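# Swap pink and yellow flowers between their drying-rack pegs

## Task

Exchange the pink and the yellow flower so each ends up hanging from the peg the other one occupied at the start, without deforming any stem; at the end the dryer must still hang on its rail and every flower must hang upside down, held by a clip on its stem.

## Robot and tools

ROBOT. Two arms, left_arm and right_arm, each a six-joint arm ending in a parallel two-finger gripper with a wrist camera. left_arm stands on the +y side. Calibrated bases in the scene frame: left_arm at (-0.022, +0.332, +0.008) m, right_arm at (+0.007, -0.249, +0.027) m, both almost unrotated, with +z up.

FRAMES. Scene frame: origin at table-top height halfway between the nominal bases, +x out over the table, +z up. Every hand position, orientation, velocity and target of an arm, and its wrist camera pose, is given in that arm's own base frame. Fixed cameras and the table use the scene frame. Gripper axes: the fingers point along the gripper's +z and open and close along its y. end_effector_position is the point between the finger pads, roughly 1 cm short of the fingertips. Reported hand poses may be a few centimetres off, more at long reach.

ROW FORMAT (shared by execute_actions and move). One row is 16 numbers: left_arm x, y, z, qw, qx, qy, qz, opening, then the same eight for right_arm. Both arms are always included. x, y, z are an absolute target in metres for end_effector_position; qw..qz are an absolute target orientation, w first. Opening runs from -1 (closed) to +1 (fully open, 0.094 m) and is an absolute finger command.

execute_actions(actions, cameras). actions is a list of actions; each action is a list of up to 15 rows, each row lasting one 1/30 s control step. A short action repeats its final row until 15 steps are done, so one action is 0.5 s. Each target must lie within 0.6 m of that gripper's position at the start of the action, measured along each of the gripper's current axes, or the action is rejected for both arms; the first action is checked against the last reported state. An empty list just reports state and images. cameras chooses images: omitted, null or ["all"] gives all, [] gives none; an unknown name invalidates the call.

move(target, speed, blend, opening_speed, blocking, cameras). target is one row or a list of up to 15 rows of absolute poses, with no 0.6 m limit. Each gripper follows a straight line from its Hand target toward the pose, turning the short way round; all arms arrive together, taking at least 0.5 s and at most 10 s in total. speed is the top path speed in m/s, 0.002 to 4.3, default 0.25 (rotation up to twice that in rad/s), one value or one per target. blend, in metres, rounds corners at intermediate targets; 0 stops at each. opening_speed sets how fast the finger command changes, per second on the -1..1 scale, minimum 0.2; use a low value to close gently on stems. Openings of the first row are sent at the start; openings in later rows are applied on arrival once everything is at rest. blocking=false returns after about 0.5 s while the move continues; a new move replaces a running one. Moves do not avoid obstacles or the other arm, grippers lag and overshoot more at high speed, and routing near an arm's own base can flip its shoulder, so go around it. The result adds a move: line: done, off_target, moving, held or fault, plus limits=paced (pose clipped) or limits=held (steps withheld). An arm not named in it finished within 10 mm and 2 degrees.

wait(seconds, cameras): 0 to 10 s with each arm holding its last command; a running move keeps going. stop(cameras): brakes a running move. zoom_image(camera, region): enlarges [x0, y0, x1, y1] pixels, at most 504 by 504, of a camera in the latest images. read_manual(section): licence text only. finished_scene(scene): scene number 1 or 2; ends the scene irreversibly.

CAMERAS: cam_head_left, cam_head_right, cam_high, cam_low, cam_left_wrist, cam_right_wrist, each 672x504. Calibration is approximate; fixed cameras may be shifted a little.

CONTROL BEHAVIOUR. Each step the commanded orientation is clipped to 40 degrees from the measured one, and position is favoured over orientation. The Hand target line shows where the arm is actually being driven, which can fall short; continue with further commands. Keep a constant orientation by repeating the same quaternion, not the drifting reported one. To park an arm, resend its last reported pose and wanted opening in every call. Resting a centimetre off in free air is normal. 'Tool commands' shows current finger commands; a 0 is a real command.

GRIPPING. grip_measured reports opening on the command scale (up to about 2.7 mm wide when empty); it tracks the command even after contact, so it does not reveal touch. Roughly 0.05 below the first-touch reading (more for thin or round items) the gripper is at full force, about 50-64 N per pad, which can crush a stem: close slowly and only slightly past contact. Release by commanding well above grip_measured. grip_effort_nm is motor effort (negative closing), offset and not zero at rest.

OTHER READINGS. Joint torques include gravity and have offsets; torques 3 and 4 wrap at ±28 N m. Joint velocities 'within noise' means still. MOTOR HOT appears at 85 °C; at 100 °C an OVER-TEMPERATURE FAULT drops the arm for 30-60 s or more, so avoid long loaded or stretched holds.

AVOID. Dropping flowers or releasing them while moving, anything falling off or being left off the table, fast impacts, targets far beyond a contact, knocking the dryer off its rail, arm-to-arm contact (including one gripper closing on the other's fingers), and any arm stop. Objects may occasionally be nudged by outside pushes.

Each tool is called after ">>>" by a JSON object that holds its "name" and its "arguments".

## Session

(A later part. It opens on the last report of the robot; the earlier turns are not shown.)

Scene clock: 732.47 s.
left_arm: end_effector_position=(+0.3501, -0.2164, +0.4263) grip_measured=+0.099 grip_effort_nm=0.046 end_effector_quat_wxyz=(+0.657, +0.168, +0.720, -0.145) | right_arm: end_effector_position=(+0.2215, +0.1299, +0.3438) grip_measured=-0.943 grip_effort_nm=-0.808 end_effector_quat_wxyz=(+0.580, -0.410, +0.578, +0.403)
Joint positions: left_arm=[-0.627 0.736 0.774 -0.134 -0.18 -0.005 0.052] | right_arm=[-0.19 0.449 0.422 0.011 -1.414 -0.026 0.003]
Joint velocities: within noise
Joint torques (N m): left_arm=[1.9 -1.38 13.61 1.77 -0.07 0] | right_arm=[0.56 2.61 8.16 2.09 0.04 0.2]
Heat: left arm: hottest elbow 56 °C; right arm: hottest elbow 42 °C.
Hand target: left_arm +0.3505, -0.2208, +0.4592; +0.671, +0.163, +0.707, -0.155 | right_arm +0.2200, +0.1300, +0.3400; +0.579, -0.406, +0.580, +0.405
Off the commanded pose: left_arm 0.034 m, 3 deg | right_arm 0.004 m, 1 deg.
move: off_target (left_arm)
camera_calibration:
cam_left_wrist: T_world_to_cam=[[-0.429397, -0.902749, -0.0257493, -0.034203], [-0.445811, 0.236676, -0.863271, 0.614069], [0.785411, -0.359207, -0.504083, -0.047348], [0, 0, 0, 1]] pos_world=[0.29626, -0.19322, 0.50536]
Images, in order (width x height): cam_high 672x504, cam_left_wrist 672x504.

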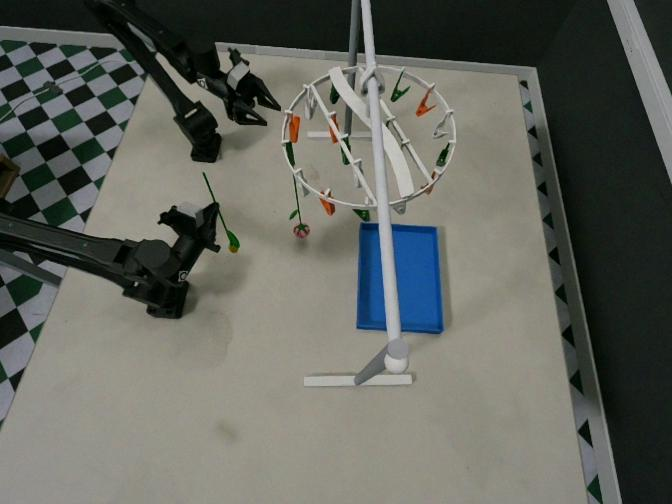

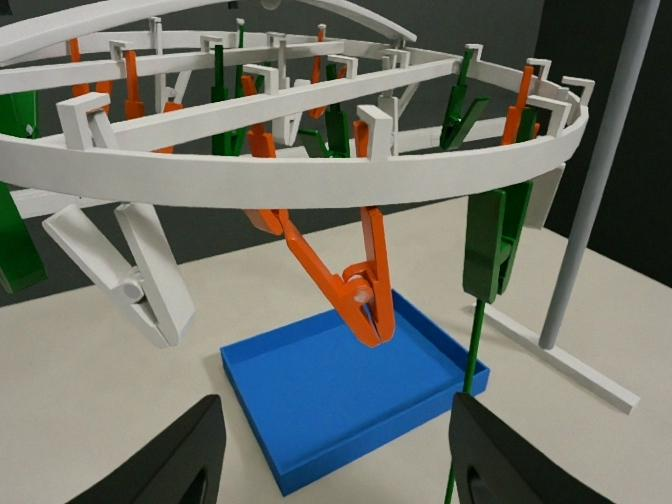

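>>> {"name": "move", "arguments": {"target": [[0.355,-0.224,0.475,0.6708,0.1632,0.7068,-0.1549,0.1,0.22,0.13,0.34,0.5792,-0.4056,0.5792,0.4056,-0.95],[0.421,-0.258,0.480,0.6708,0.1632,0.7068,-0.1549,0.1,0.22,0.13,0.34,0.5792,-0.4056,0.5792,0.4056,-0.95]], "speed": 0.12, "cameras": ["cam_left_wrist"]}}

Scene clock: 741.87 s.
left_arm: end_effector_position=(+0.4109, -0.2565, +0.4406) grip_measured=+0.099 grip_effort_nm=0.051 end_effector_quat_wxyz=(+0.646, +0.175, +0.728, -0.147) | right_arm: end_effector_position=(+0.2215, +0.1299, +0.3440) grip_measured=-0.949 grip_effort_nm=-0.750 end_effector_quat_wxyz=(+0.580, -0.409, +0.578, +0.403)
Joint positions: left_arm=[-0.61 0.958 0.936 -0.102 -0.149 -0.005 0.052] | right_arm=[-0.19 0.449 0.422 0.013 -1.414 -0.024 0.002]
Joint velocities: left_arm=[within noise] | right_arm=[-0.005 -0.005 -0.002 -0.012 -0.066 -0.037 0.014]
Joint torques (N m): left_arm=[3.25 -4.13 13.67 3.03 0.14 0.03] | right_arm=[0.5 2.61 8.18 2.04 0.05 0.19]
Heat: left arm: hottest elbow 62 °C; right arm: hottest elbow 42 °C.
Hand target: left_arm +0.4184, -0.2564, +0.4791; +0.671, +0.163, +0.707, -0.155 | right_arm +0.2200, +0.1300, +0.3401; +0.579, -0.406, +0.579, +0.405
Off the commanded pose: left_arm 0.041 m, 4 deg | right_arm 0.004 m, 1 deg.
move: off_target (left_arm)
camera_calibration:
cam_left_wrist: T_world_to_cam=[[-0.441865, -0.896671, -0.0271406, -0.0366103], [-0.463912, 0.254294, -0.848599, 0.668441], [0.767816, -0.362375, -0.52834, -0.0852324], [0, 0, 0, 1]] pos_world=[0.359364, -0.233694, 0.521213]
Images, in order (width x height): cam_left_wrist 672x504.

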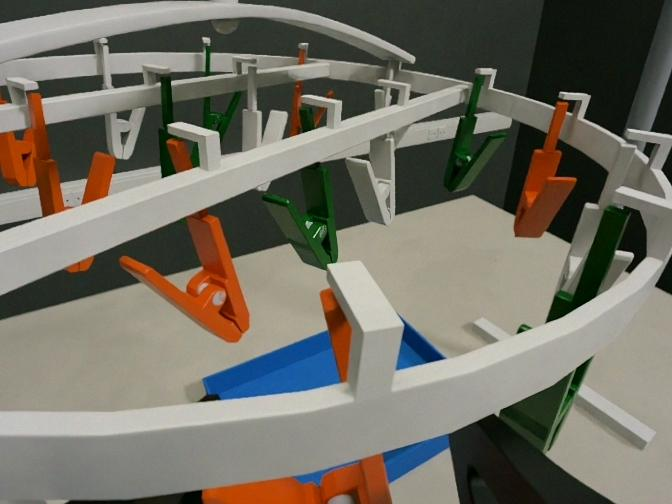

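>>> {"name": "move", "arguments": {"target": [[0.421,-0.258,0.480,0.6708,0.1632,0.7068,-0.1549,-0.95,0.22,0.13,0.34,0.5792,-0.4056,0.5792,0.4056,-0.95]], "opening_speed": 0.8, "cameras": ["cam_left_wrist","cam_right_wrist","cam_high","cam_head_left"]}}

Scene clock: 746.00 s.
left_arm: end_effector_position=(+0.4111, -0.2569, +0.4401) grip_measured=-0.584 grip_effort_nm=-1.067 end_effector_quat_wxyz=(+0.646, +0.176, +0.728, -0.147) | right_arm: end_effector_position=(+0.2215, +0.1299, +0.3440) grip_measured=-0.944 grip_effort_nm=-0.813 end_effector_quat_wxyz=(+0.580, -0.409, +0.577, +0.403)
Joint positions: left_arm=[-0.61 0.959 0.936 -0.102 -0.148 -0.005 0.02] | right_arm=[-0.19 0.449 0.422 0.014 -1.414 -0.023 0.003]
Joint velocities: within noise
Joint torques (N m): left_arm=[3.25 -3.9 13.67 3.04 0.1 0.03] | right_arm=[0.62 2.43 8.17 2.02 0.04 0.19]
Heat: left arm: hottest elbow 63 °C; right arm: hottest elbow 42 °C.
Hand target: left_arm +0.4184, -0.2565, +0.4789; +0.671, +0.163, +0.707, -0.155 | right_arm +0.2200, +0.1300, +0.3401; +0.579, -0.406, +0.579, +0.405
Off the commanded pose: left_arm 0.041 m, 4 deg | right_arm 0.004 m, 1 deg.
move: off_target (left_arm)
camera_calibration:
cam_left_wrist: T_world_to_cam=[[-0.442903, -0.896157, -0.0271917, -0.0362349], [-0.464474, 0.255285, -0.847994, 0.668437], [0.766877, -0.36295, -0.529308, -0.085074], [0, 0, 0, 1]] pos_world=[0.359664, -0.233992, 0.520815]
cam_right_wrist: T_world_to_cam=[[0.942321, -0.334222, 0.0180542, -0.172628], [-0.12412, -0.399024, -0.908501, 0.433073], [0.310845, 0.853859, -0.417492, 0.0507583], [0, 0, 0, 1]] pos_world=[0.200646, 0.0717697, 0.417755]
Images, in order (width x height): cam_head_left 672x504, cam_high 672x504, cam_left_wrist 672x504, cam_right_wrist 672x504.

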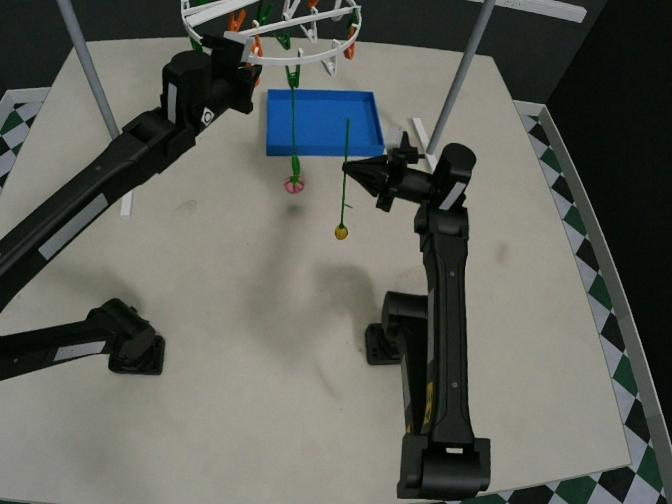

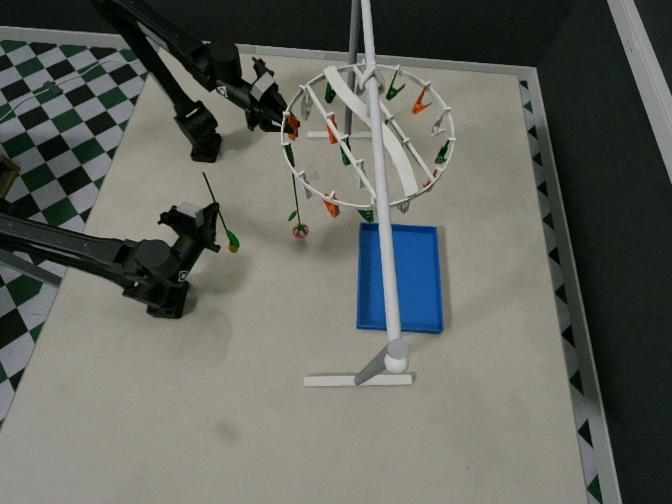

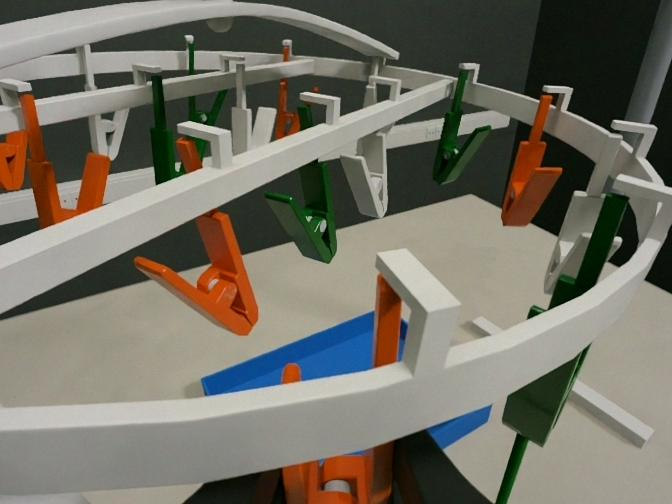

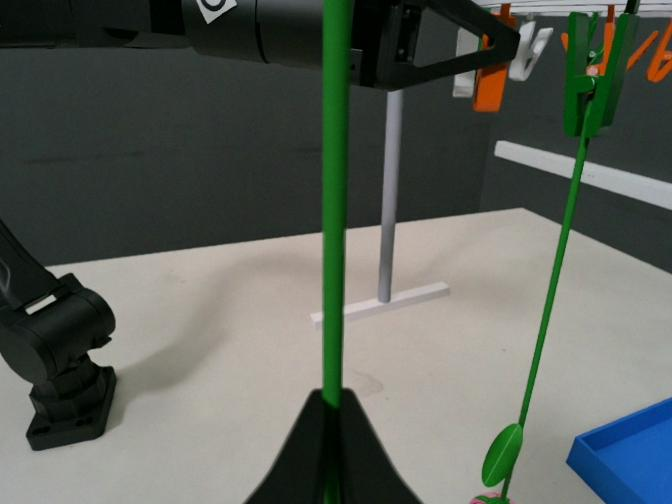

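>>> {"name": "move", "arguments": {"target": [[0.421,-0.258,0.480,0.6708,0.1632,0.7068,-0.1549,-0.95,0.24,0.16,0.26,0.7348,-0.1498,0.6388,0.1724,-0.95],[0.421,-0.258,0.480,0.6708,0.1632,0.7068,-0.1549,-0.95,0.31,0.26,0.245,0.7348,-0.1498,0.6388,0.1724,-0.95]], "speed": 0.25, "blend": 0.04, "cameras": ["cam_head_left","cam_head_right","cam_right_wrist","cam_high","cam_low"]}}

Scene clock: 758.80 s.
left_arm: end_effector_position=(+0.4111, -0.2569, +0.4401) grip_measured=-0.584 grip_effort_nm=-1.062 end_effector_quat_wxyz=(+0.646, +0.176, +0.728, -0.147) | right_arm: end_effector_position=(+0.3016, +0.2466, +0.2218) grip_measured=-0.943 grip_effort_nm=-0.803 end_effector_quat_wxyz=(+0.719, -0.154, +0.657, +0.166)
Joint positions: left_arm=[-0.61 0.959 0.936 -0.102 -0.148 -0.005 0.02] | right_arm=[0.859 1.118 0.21 1.003 0.4 -0.042 0.003]
Joint velocities: within noise
Joint torques (N m): left_arm=[3.31 -3.9 13.65 3.03 0.09 0.04] | right_arm=[1.08 -2.32 9.94 2.59 0.02 -0.11]
Heat: left arm: hottest elbow 66 °C; right arm: hottest elbow 42 °C.
Hand target: left_arm +0.4184, -0.2565, +0.4789; +0.671, +0.163, +0.707, -0.155 | right_arm +0.3088, +0.2590, +0.2449; +0.734, -0.150, +0.639, +0.172
Off the commanded pose: left_arm 0.041 m, 4 deg | right_arm 0.028 m, 3 deg.
move: off_target (left_arm, right_arm)
camera_calibration:
cam_right_wrist: T_world_to_cam=[[0.445521, -0.895168, 0.0135773, 0.082259], [-0.293095, -0.160168, -0.942572, 0.378214], [0.845935, 0.415956, -0.333727, -0.196759], [0, 0, 0, 1]] pos_world=[0.24065, 0.216057, 0.289713]
Images, in order (width x height): cam_head_left 672x504, cam_head_right 672x504, cam_high 672x504, cam_low 672x504, cam_right_wrist 672x504.

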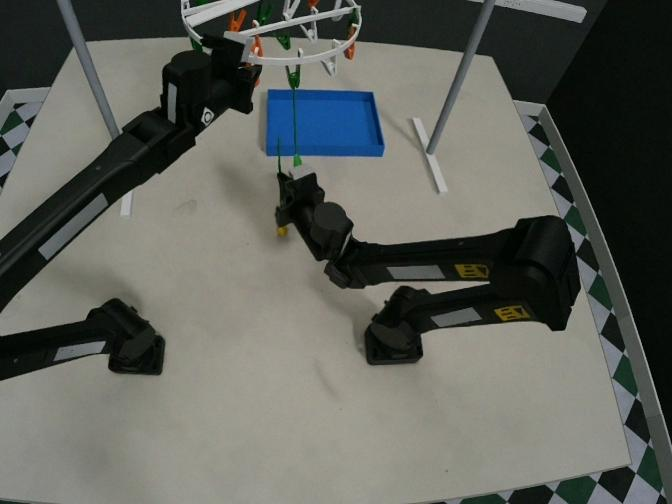

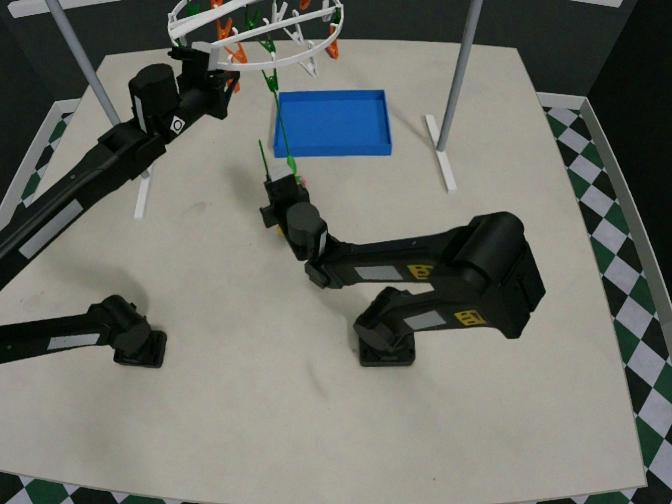

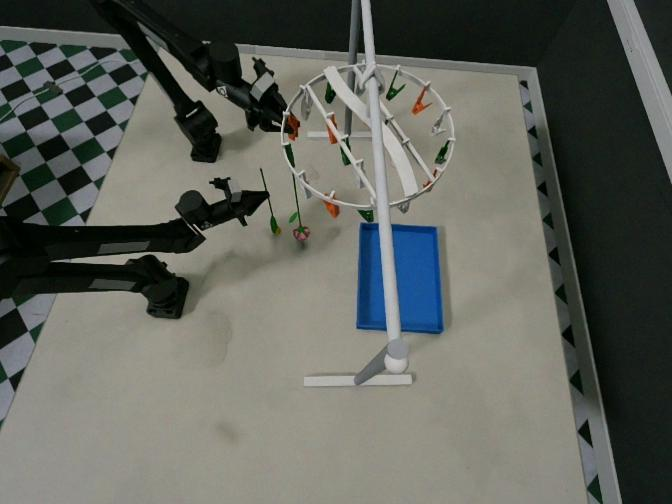

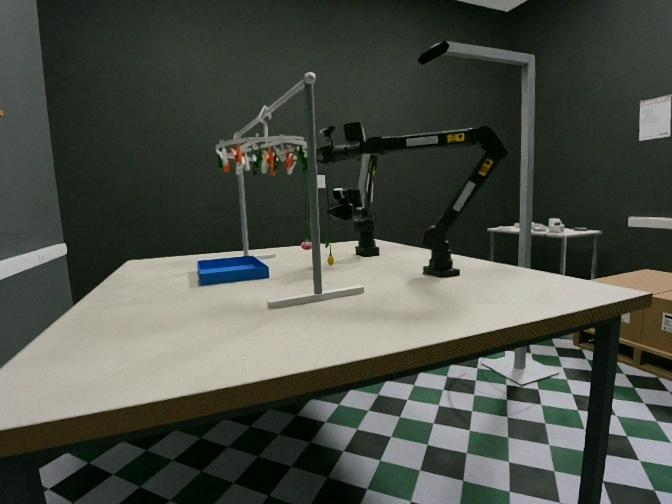

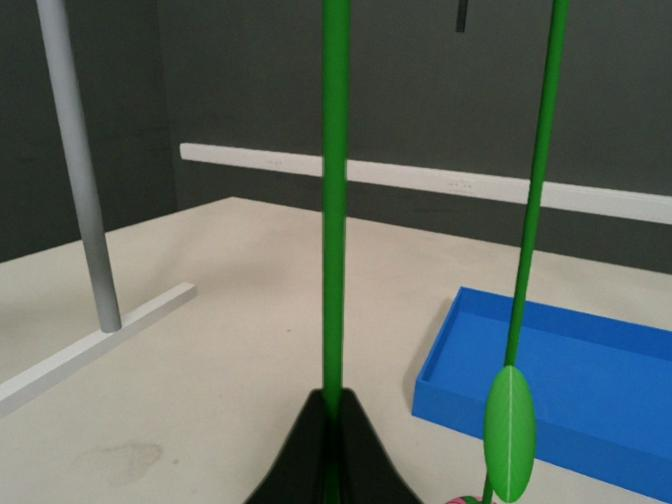

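>>> {"name": "move", "arguments": {"target": [[0.421,-0.258,0.480,0.6708,0.1632,0.7068,-0.1549,-0.95,0.394,0.302,0.258,0.7348,-0.1498,0.6388,0.1724,-0.95]], "speed": 0.12, "cameras": ["cam_head_left","cam_right_wrist","cam_high","cam_low","cam_left_wrist"]}}

>>> {"name": "zoom_image", "arguments": {"camera": "cam_high", "region": [255, 90, 335, 150]}}

>>> {"name": "zoom_image", "arguments": {"camera": "cam_low", "region": [250, 120, 350, 195]}}

Scene clock: 766.93 s.
left_arm: end_effector_position=(+0.4111, -0.2569, +0.4401) grip_measured=-0.584 grip_effort_nm=-1.067 end_effector_quat_wxyz=(+0.646, +0.176, +0.728, -0.147) | right_arm: end_effector_position=(+0.3804, +0.2952, +0.2410) grip_measured=-0.950 grip_effort_nm=-0.589 end_effector_quat_wxyz=(+0.723, -0.160, +0.650, +0.169)
Joint positions: left_arm=[-0.61 0.959 0.936 -0.102 -0.148 -0.005 0.02] | right_arm=[0.764 1.347 0.447 1.008 0.292 -0.043 0.002]
Joint velocities: left_arm=[within noise] | right_arm=[-0.015 -0.005 -0.002 -0.012 -0.037 -0.007 0.006]
Joint torques (N m): left_arm=[3.25 -3.9 13.65 3.06 0.1 0.03] | right_arm=[-0.26 -6.65 9.8 2.21 -0.09 0.05]
Heat: left arm: hottest elbow 67 °C; right arm: hottest elbow 41 °C.
Hand target: left_arm +0.4184, -0.2565, +0.4789; +0.671, +0.163, +0.707, -0.155 | right_arm +0.3930, +0.3012, +0.2580; +0.735, -0.150, +0.639, +0.172
Off the commanded pose: left_arm 0.041 m, 4 deg | right_arm 0.023 m, 2 deg.
move: off_target (left_arm, right_arm)
camera_calibration:
cam_left_wrist: T_world_to_cam=[[-0.442903, -0.896157, -0.0271917, -0.0362349], [-0.464474, 0.255285, -0.847994, 0.668437], [0.766877, -0.36295, -0.529308, -0.085074], [0, 0, 0, 1]] pos_world=[0.359664, -0.233992, 0.520815]
cam_right_wrist: T_world_to_cam=[[0.455861, -0.889802, 0.021046, 0.0830941], [-0.27546, -0.163529, -0.947302, 0.422581], [0.846353, 0.426041, -0.319651, -0.283844], [0, 0, 0, 1]] pos_world=[0.318757, 0.26397, 0.307832]
Images, in order (width x height): cam_head_left 672x504, cam_high 672x504, cam_low 672x504, cam_left_wrist 672x504, cam_right_wrist 672x504.

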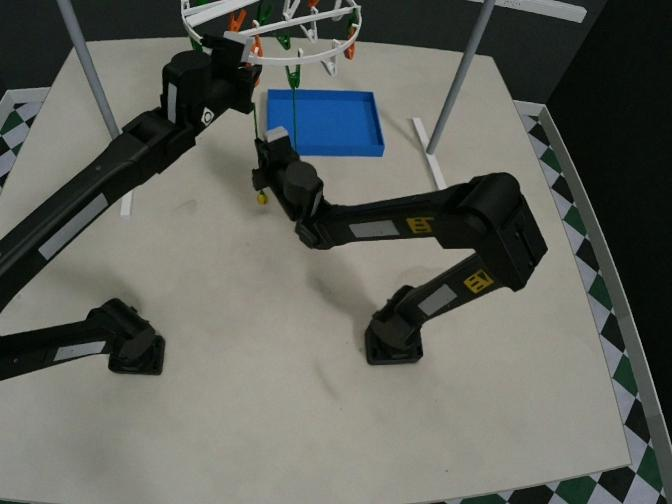

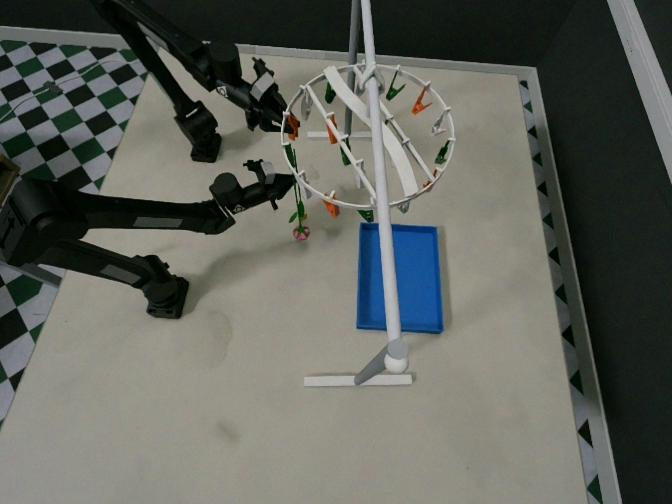

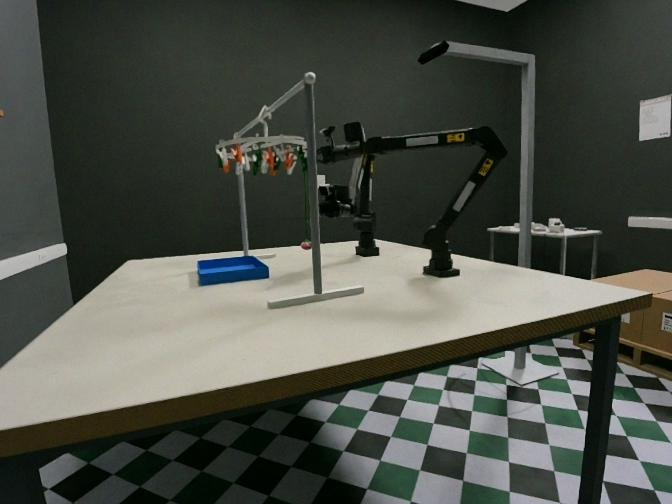

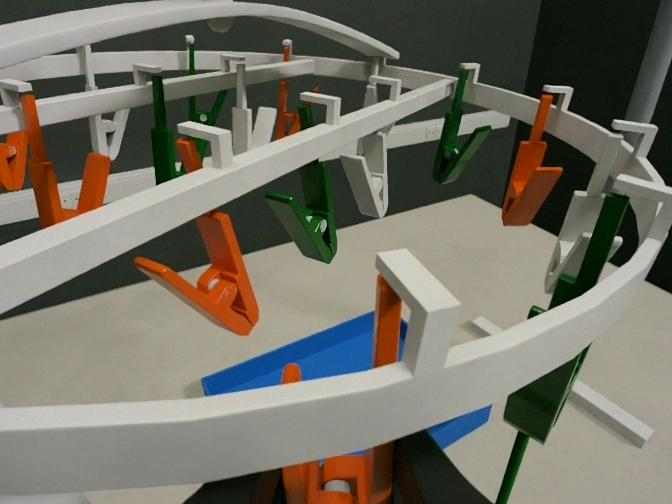

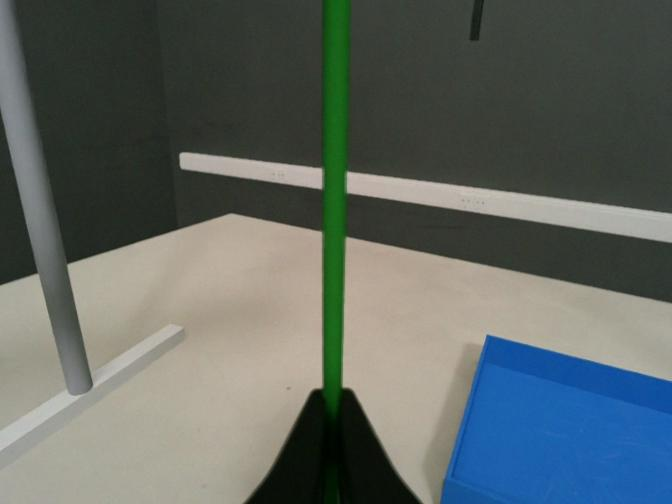

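Scaled by 6.300 from the camera's 672x504 image, which has a finer 960x720 frame.

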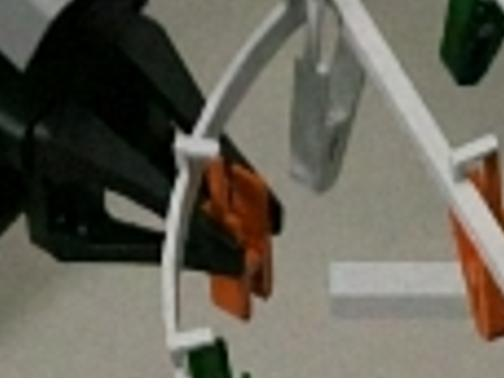

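Scaled by 5.040 from the camera's 672x504 image, which has a finer 960x720 frame.

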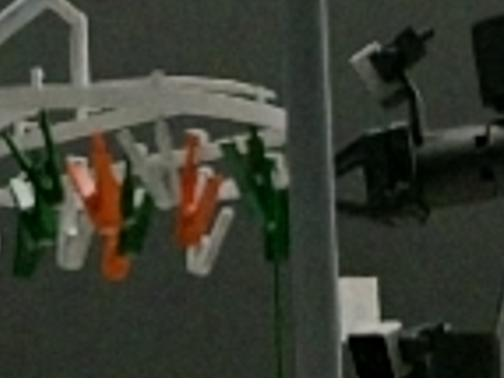

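>>> {"name": "zoom_image", "arguments": {"camera": "cam_high", "region": [260, 105, 324, 195]}}

>>> {"name": "zoom_image", "arguments": {"camera": "cam_head_left", "region": [220, 40, 320, 140]}}

>>> {"name": "zoom_image", "arguments": {"camera": "cam_head_right", "region": [200, 40, 300, 140]}}

Scaled by 5.600 from the camera's 672x504 image, which has a finer 960x720 frame.

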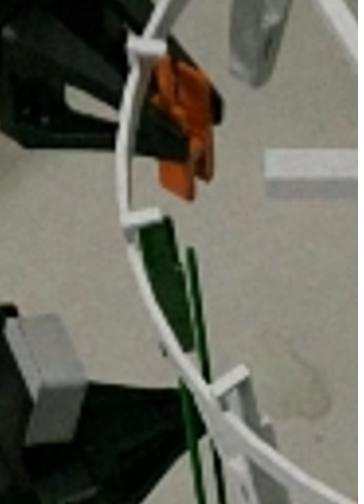

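Scaled by 5.040 from the camera's 672x504 image, which has a finer 960x720 frame.

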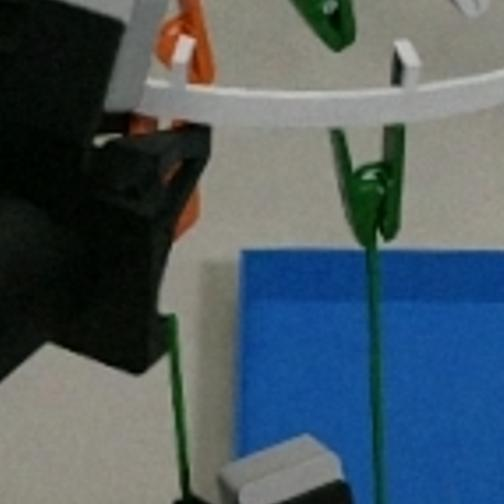

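This scene's latest camera images include none from cam_head_right. They are from: cam_head_left, cam_high, cam_low, cam_left_wrist, cam_right_wrist. cam_head_right's image comes with the result of a call that names it in "cameras".

>>> {"name": "move", "arguments": {"target": [[0.421,-0.258,0.480,0.6708,0.1632,0.7068,-0.1549,-0.95,0.397,0.296,0.296,0.7348,-0.1498,0.6388,0.1724,-0.95]], "speed": 0.08, "cameras": ["cam_head_left","cam_high","cam_head_right"]}}

>>> {"name": "zoom_image", "arguments": {"camera": "cam_high", "region": [270, 110, 320, 170]}}

>>> {"name": "zoom_image", "arguments": {"camera": "cam_head_left", "region": [230, 50, 290, 130]}}

>>> {"name": "zoom_image", "arguments": {"camera": "cam_head_right", "region": [200, 50, 280, 130]}}

Scene clock: 787.53 s.
left_arm: end_effector_position=(+0.4111, -0.2569, +0.4401) grip_measured=-0.584 grip_effort_nm=-1.062 end_effector_quat_wxyz=(+0.646, +0.176, +0.728, -0.147) | right_arm: end_effector_position=(+0.3849, +0.2912, +0.2727) grip_measured=-0.943 grip_effort_nm=-0.764 end_effector_quat_wxyz=(+0.723, -0.161, +0.651, +0.168)
Joint positions: left_arm=[-0.61 0.959 0.936 -0.102 -0.148 -0.005 0.02] | right_arm=[0.745 1.246 0.485 0.865 0.273 -0.043 0.003]
Joint velocities: within noise
Joint torques (N m): left_arm=[3.25 -3.96 13.64 3.03 0.1 0.03] | right_arm=[-0.38 -7.3 10.71 1.73 -0.09 0.07]
Heat: left arm: hottest elbow 70 °C; right arm: hottest elbow 43 °C.
Hand target: left_arm +0.4184, -0.2565, +0.4789; +0.671, +0.163, +0.707, -0.155 | right_arm +0.3958, +0.2951, +0.2962; +0.735, -0.150, +0.639, +0.172
Off the commanded pose: left_arm 0.041 m, 4 deg | right_arm 0.027 m, 2 deg.
move: off_target (left_arm, right_arm)
Images, in order (width x height): cam_head_left 672x504, cam_head_right 672x504, cam_high 672x504.

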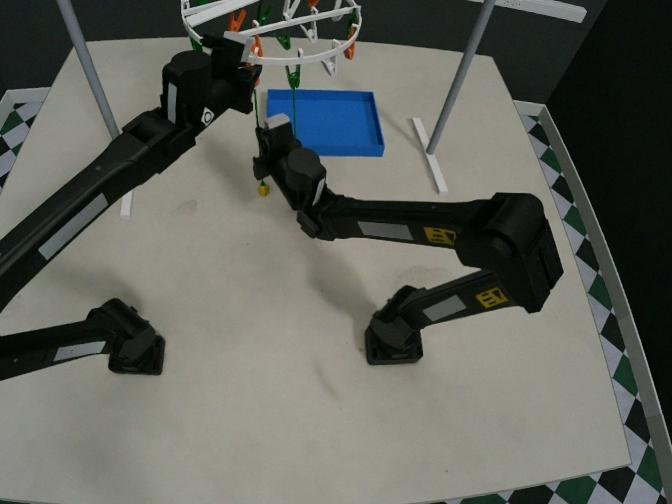

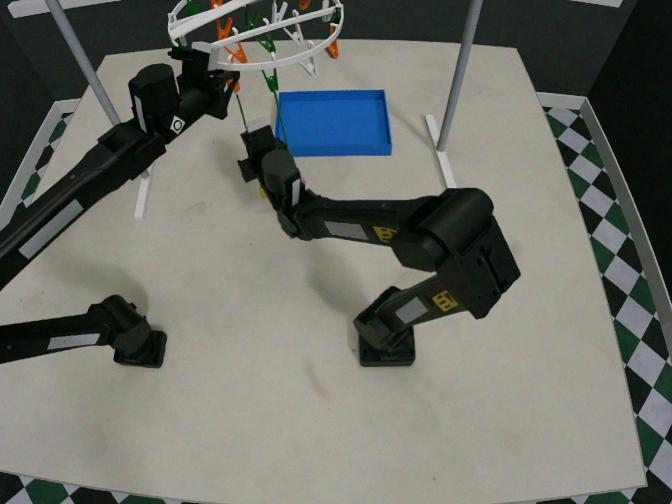

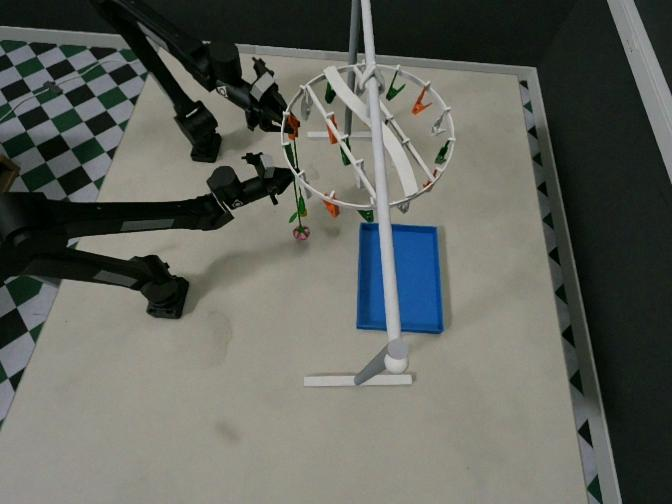

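Scaled by 8.400 from the camera's 672x504 image, which has a finer 960x720 frame.

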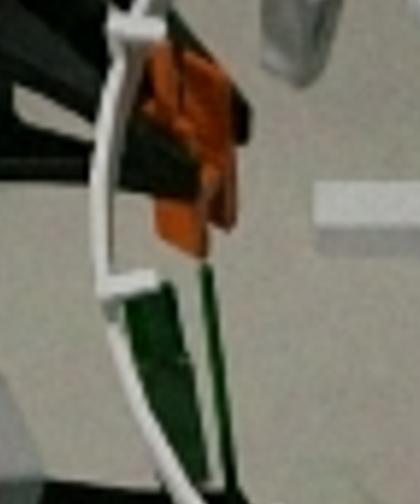

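Scaled by 6.300 from the camera's 672x504 image, which has a finer 960x720 frame.

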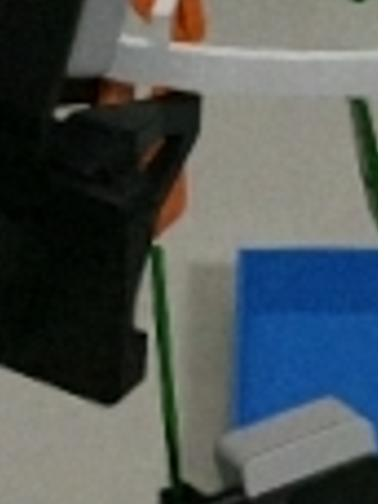

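Scaled by 6.300 from the camera's 672x504 image, which has a finer 960x720 frame.

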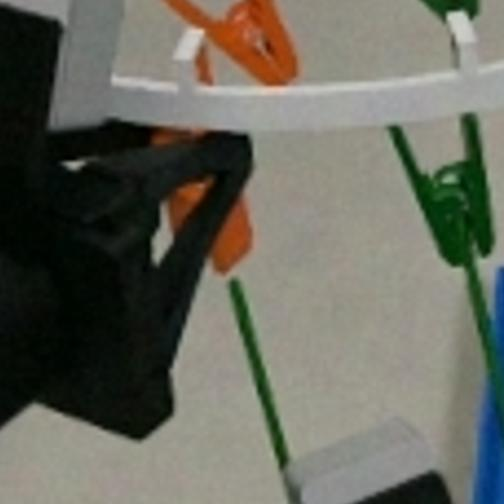

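>>> {"name": "move", "arguments": {"target": [[0.421,-0.258,0.480,0.6708,0.1632,0.7068,-0.1549,-0.95,0.397,0.300,0.312,0.7348,-0.1498,0.6388,0.1724,-0.95]], "speed": 0.08, "cameras": ["cam_head_left","cam_high","cam_head_right"]}}

>>> {"name": "zoom_image", "arguments": {"camera": "cam_high", "region": [270, 110, 320, 170]}}

>>> {"name": "zoom_image", "arguments": {"camera": "cam_head_left", "region": [230, 50, 290, 130]}}

>>> {"name": "zoom_image", "arguments": {"camera": "cam_head_right", "region": [200, 50, 280, 130]}}

Scene clock: 797.77 s.
left_arm: end_effector_position=(+0.4111, -0.2569, +0.4401) grip_measured=-0.584 grip_effort_nm=-1.062 end_effector_quat_wxyz=(+0.646, +0.176, +0.728, -0.147) | right_arm: end_effector_position=(+0.3876, +0.2925, +0.2850) grip_measured=-0.949 grip_effort_nm=-0.896 end_effector_quat_wxyz=(+0.721, -0.160, +0.653, +0.165)
Joint positions: left_arm=[-0.61 0.959 0.936 -0.102 -0.148 -0.005 0.02] | right_arm=[0.745 1.217 0.511 0.805 0.278 -0.043 0.002]
Joint velocities: left_arm=[within noise] | right_arm=[-0.005 -0.005 -0.012 -0.012 0.051 -0.037 -0.005]
Joint torques (N m): left_arm=[3.25 -3.96 13.65 3.04 0.09 0.03] | right_arm=[0.5 -7.47 11.21 1.72 0.06 0.08]
Heat: left arm: hottest elbow 71 °C; right arm: hottest elbow 43 °C.
Hand target: left_arm +0.4184, -0.2565, +0.4789; +0.671, +0.163, +0.707, -0.155 | right_arm +0.3956, +0.2990, +0.3120; +0.735, -0.150, +0.639, +0.172
Off the commanded pose: left_arm 0.041 m, 4 deg | right_arm 0.030 m, 3 deg.
move: off_target (left_arm, right_arm)
Images, in order (width x height): cam_head_left 672x504, cam_head_right 672x504, cam_high 672x504.

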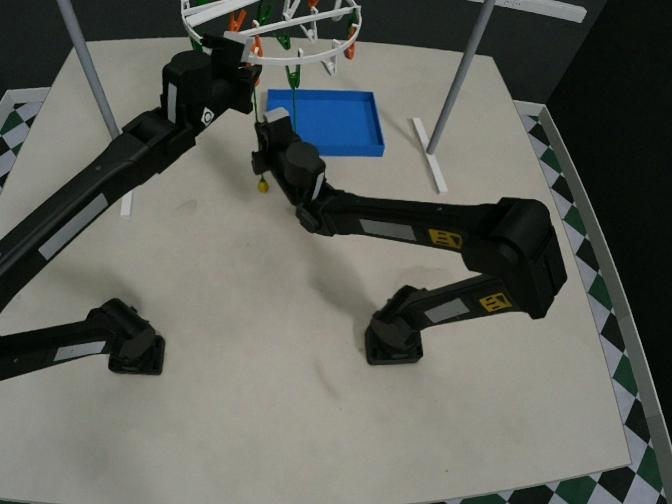

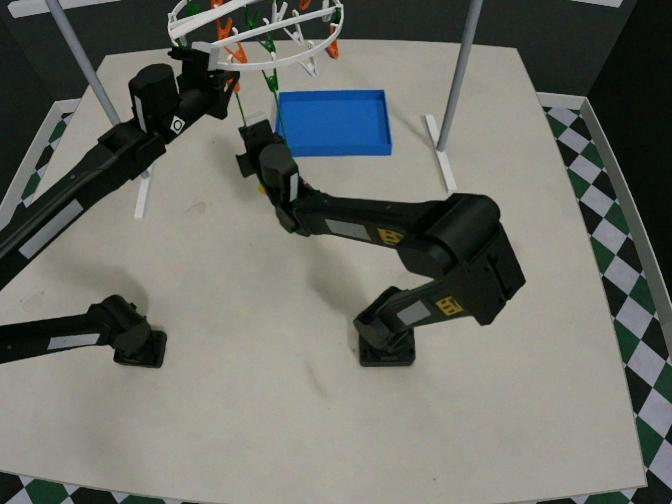

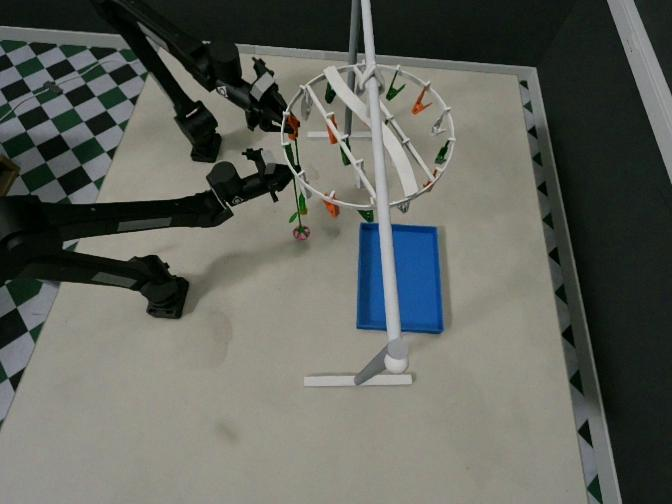

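Scaled by 8.400 from the camera's 672x504 image, which has a finer 960x720 frame.

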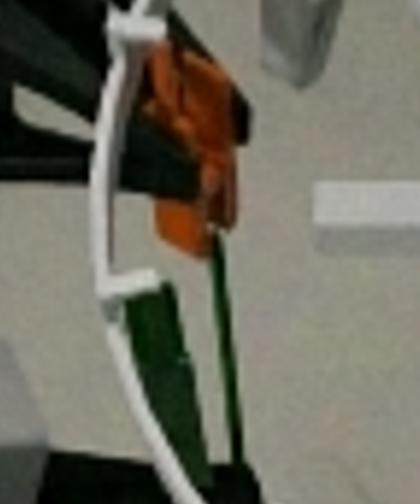

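Scaled by 6.300 from the camera's 672x504 image, which has a finer 960x720 frame.

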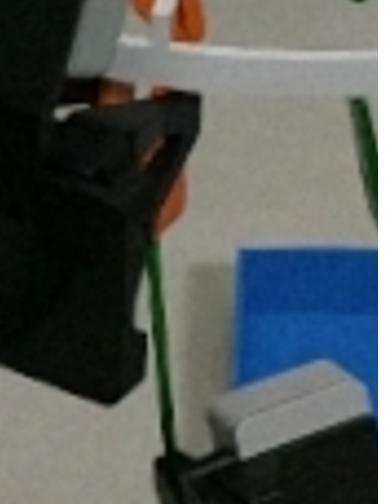

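Scaled by 6.300 from the camera's 672x504 image, which has a finer 960x720 frame.

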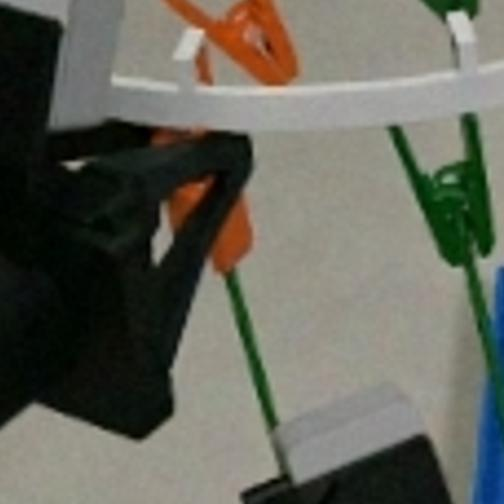

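>>> {"name": "move", "arguments": {"target": [[0.421,-0.258,0.480,0.6708,0.1632,0.7068,-0.1549,-0.95,0.391,0.302,0.314,0.7348,-0.1498,0.6388,0.1724,-0.95],[0.421,-0.258,0.480,0.6708,0.1632,0.7068,-0.1549,-0.95,0.391,0.302,0.328,0.7348,-0.1498,0.6388,0.1724,-0.95]], "speed": 0.06, "cameras": ["cam_head_left","cam_high","cam_head_right"]}}

>>> {"name": "zoom_image", "arguments": {"camera": "cam_high", "region": [270, 110, 320, 170]}}

>>> {"name": "zoom_image", "arguments": {"camera": "cam_head_left", "region": [230, 50, 290, 130]}}

>>> {"name": "zoom_image", "arguments": {"camera": "cam_head_right", "region": [200, 50, 280, 130]}}

Scene clock: 803.37 s.
left_arm: end_effector_position=(+0.4111, -0.2569, +0.4401) grip_measured=-0.584 grip_effort_nm=-1.062 end_effector_quat_wxyz=(+0.646, +0.176, +0.728, -0.147) | right_arm: end_effector_position=(+0.3853, +0.2907, +0.2986) grip_measured=-0.945 grip_effort_nm=-0.828 end_effector_quat_wxyz=(+0.721, -0.157, +0.655, +0.161)
Joint positions: left_arm=[-0.61 0.959 0.936 -0.102 -0.148 -0.005 0.02] | right_arm=[0.751 1.173 0.526 0.743 0.295 -0.043 0.003]
Joint velocities: within noise
Joint torques (N m): left_arm=[3.25 -3.96 13.65 3.02 0.1 0.03] | right_arm=[1.38 -7.36 11.73 1.66 0.07 0.04]
Heat: left arm: hottest elbow 72 °C; right arm: hottest elbow 44 °C.
Hand target: left_arm +0.4184, -0.2565, +0.4789; +0.671, +0.163, +0.707, -0.155 | right_arm +0.3895, +0.3009, +0.3279; +0.735, -0.150, +0.639, +0.173
Off the commanded pose: left_arm 0.041 m, 4 deg | right_arm 0.032 m, 3 deg.
move: off_target (left_arm, right_arm)
Images, in order (width x height): cam_head_left 672x504, cam_head_right 672x504, cam_high 672x504.

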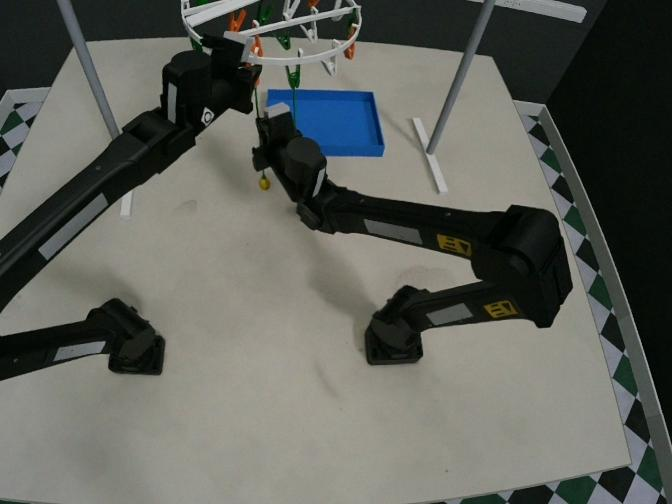

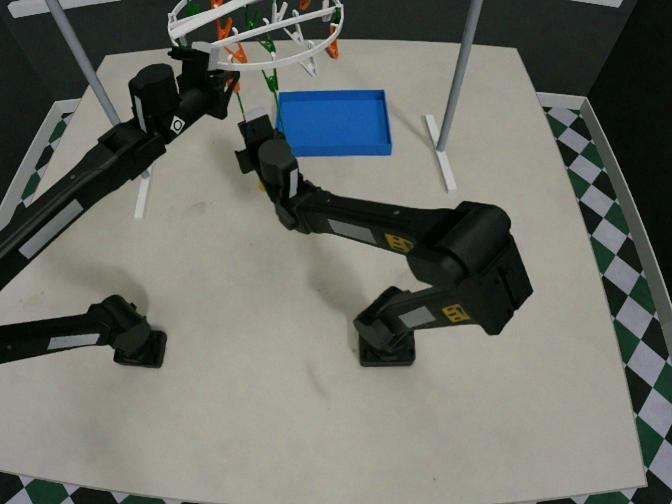

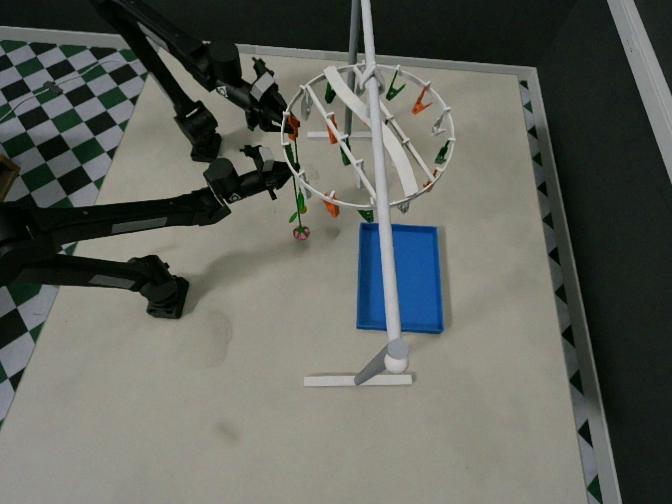

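Scaled by 8.400 from the camera's 672x504 image, which has a finer 960x720 frame.

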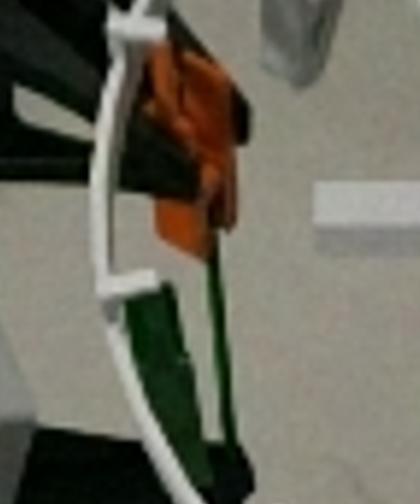

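Scaled by 6.300 from the camera's 672x504 image, which has a finer 960x720 frame.

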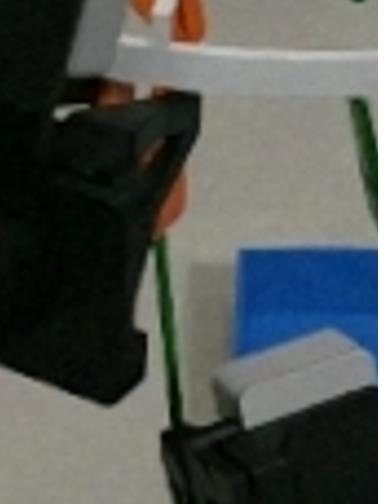

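Scaled by 6.300 from the camera's 672x504 image, which has a finer 960x720 frame.

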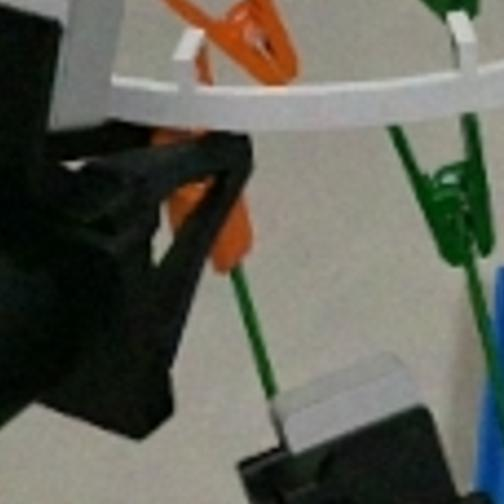

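>>> {"name": "move", "arguments": {"target": [[0.421,-0.258,0.480,0.6708,0.1632,0.7068,-0.1549,-0.95,0.383,0.304,0.300,0.7348,-0.1498,0.6388,0.1724,-0.95],[0.421,-0.258,0.480,0.6708,0.1632,0.7068,-0.1549,-0.95,0.386,0.306,0.327,0.7348,-0.1498,0.6388,0.1724,-0.95]], "speed": 0.06, "cameras": ["cam_high","cam_head_left"]}}

>>> {"name": "zoom_image", "arguments": {"camera": "cam_high", "region": [270, 110, 320, 170]}}

>>> {"name": "zoom_image", "arguments": {"camera": "cam_head_left", "region": [230, 50, 290, 130]}}

Scene clock: 821.80 s.
left_arm: end_effector_position=(+0.4111, -0.2569, +0.4401) grip_measured=-0.584 grip_effort_nm=-1.062 end_effector_quat_wxyz=(+0.646, +0.176, +0.728, -0.147) | right_arm: end_effector_position=(+0.3809, +0.2954, +0.2992) grip_measured=-0.944 grip_effort_nm=-0.813 end_effector_quat_wxyz=(+0.722, -0.156, +0.654, +0.163)
Joint positions: left_arm=[-0.61 0.959 0.936 -0.102 -0.148 -0.005 0.02] | right_arm=[0.771 1.174 0.526 0.748 0.315 -0.043 0.003]
Joint velocities: within noise
Joint torques (N m): left_arm=[3.25 -3.9 13.64 3.03 0.09 0.04] | right_arm=[1.32 -7.3 11.55 1.68 0.02 0.02]
Heat: left arm: hottest elbow 74 °C; right arm: hottest elbow 47 °C.
Hand target: left_arm +0.4184, -0.2565, +0.4790; +0.671, +0.163, +0.707, -0.155 | right_arm +0.3848, +0.3049, +0.3270; +0.735, -0.150, +0.639, +0.172
Off the commanded pose: left_arm 0.041 m, 4 deg | right_arm 0.030 m, 3 deg.
move: off_target (left_arm, right_arm)
Images, in order (width x height): cam_head_left 672x504, cam_high 672x504.

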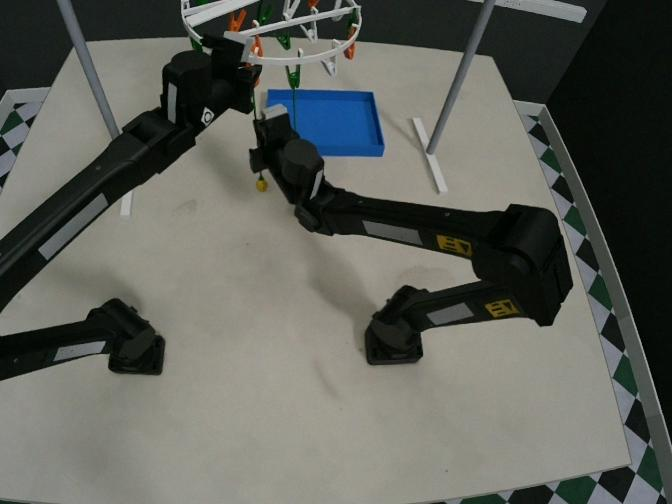

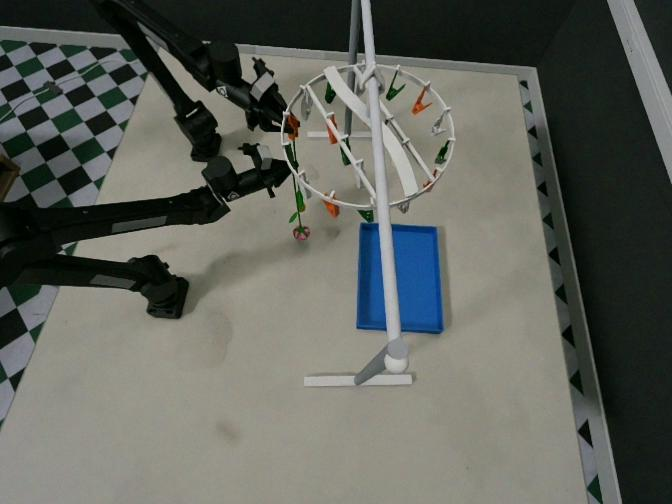

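Scaled by 8.400 from the camera's 672x504 image, which has a finer 960x720 frame.

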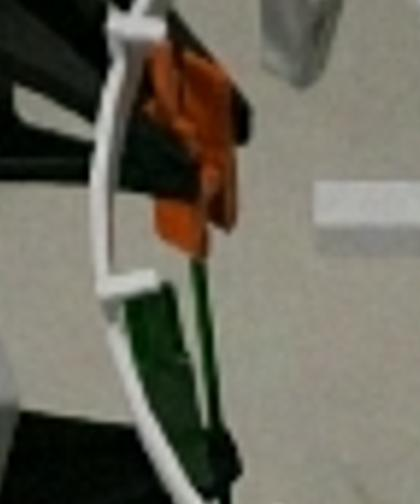

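Scaled by 6.300 from the camera's 672x504 image, which has a finer 960x720 frame.

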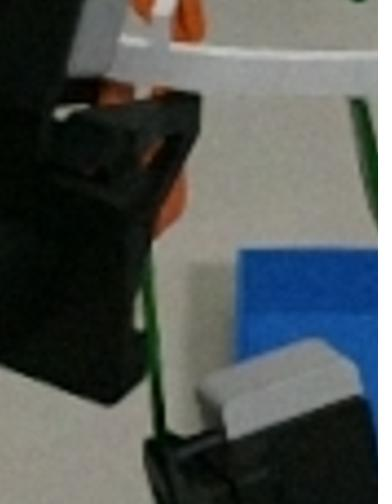

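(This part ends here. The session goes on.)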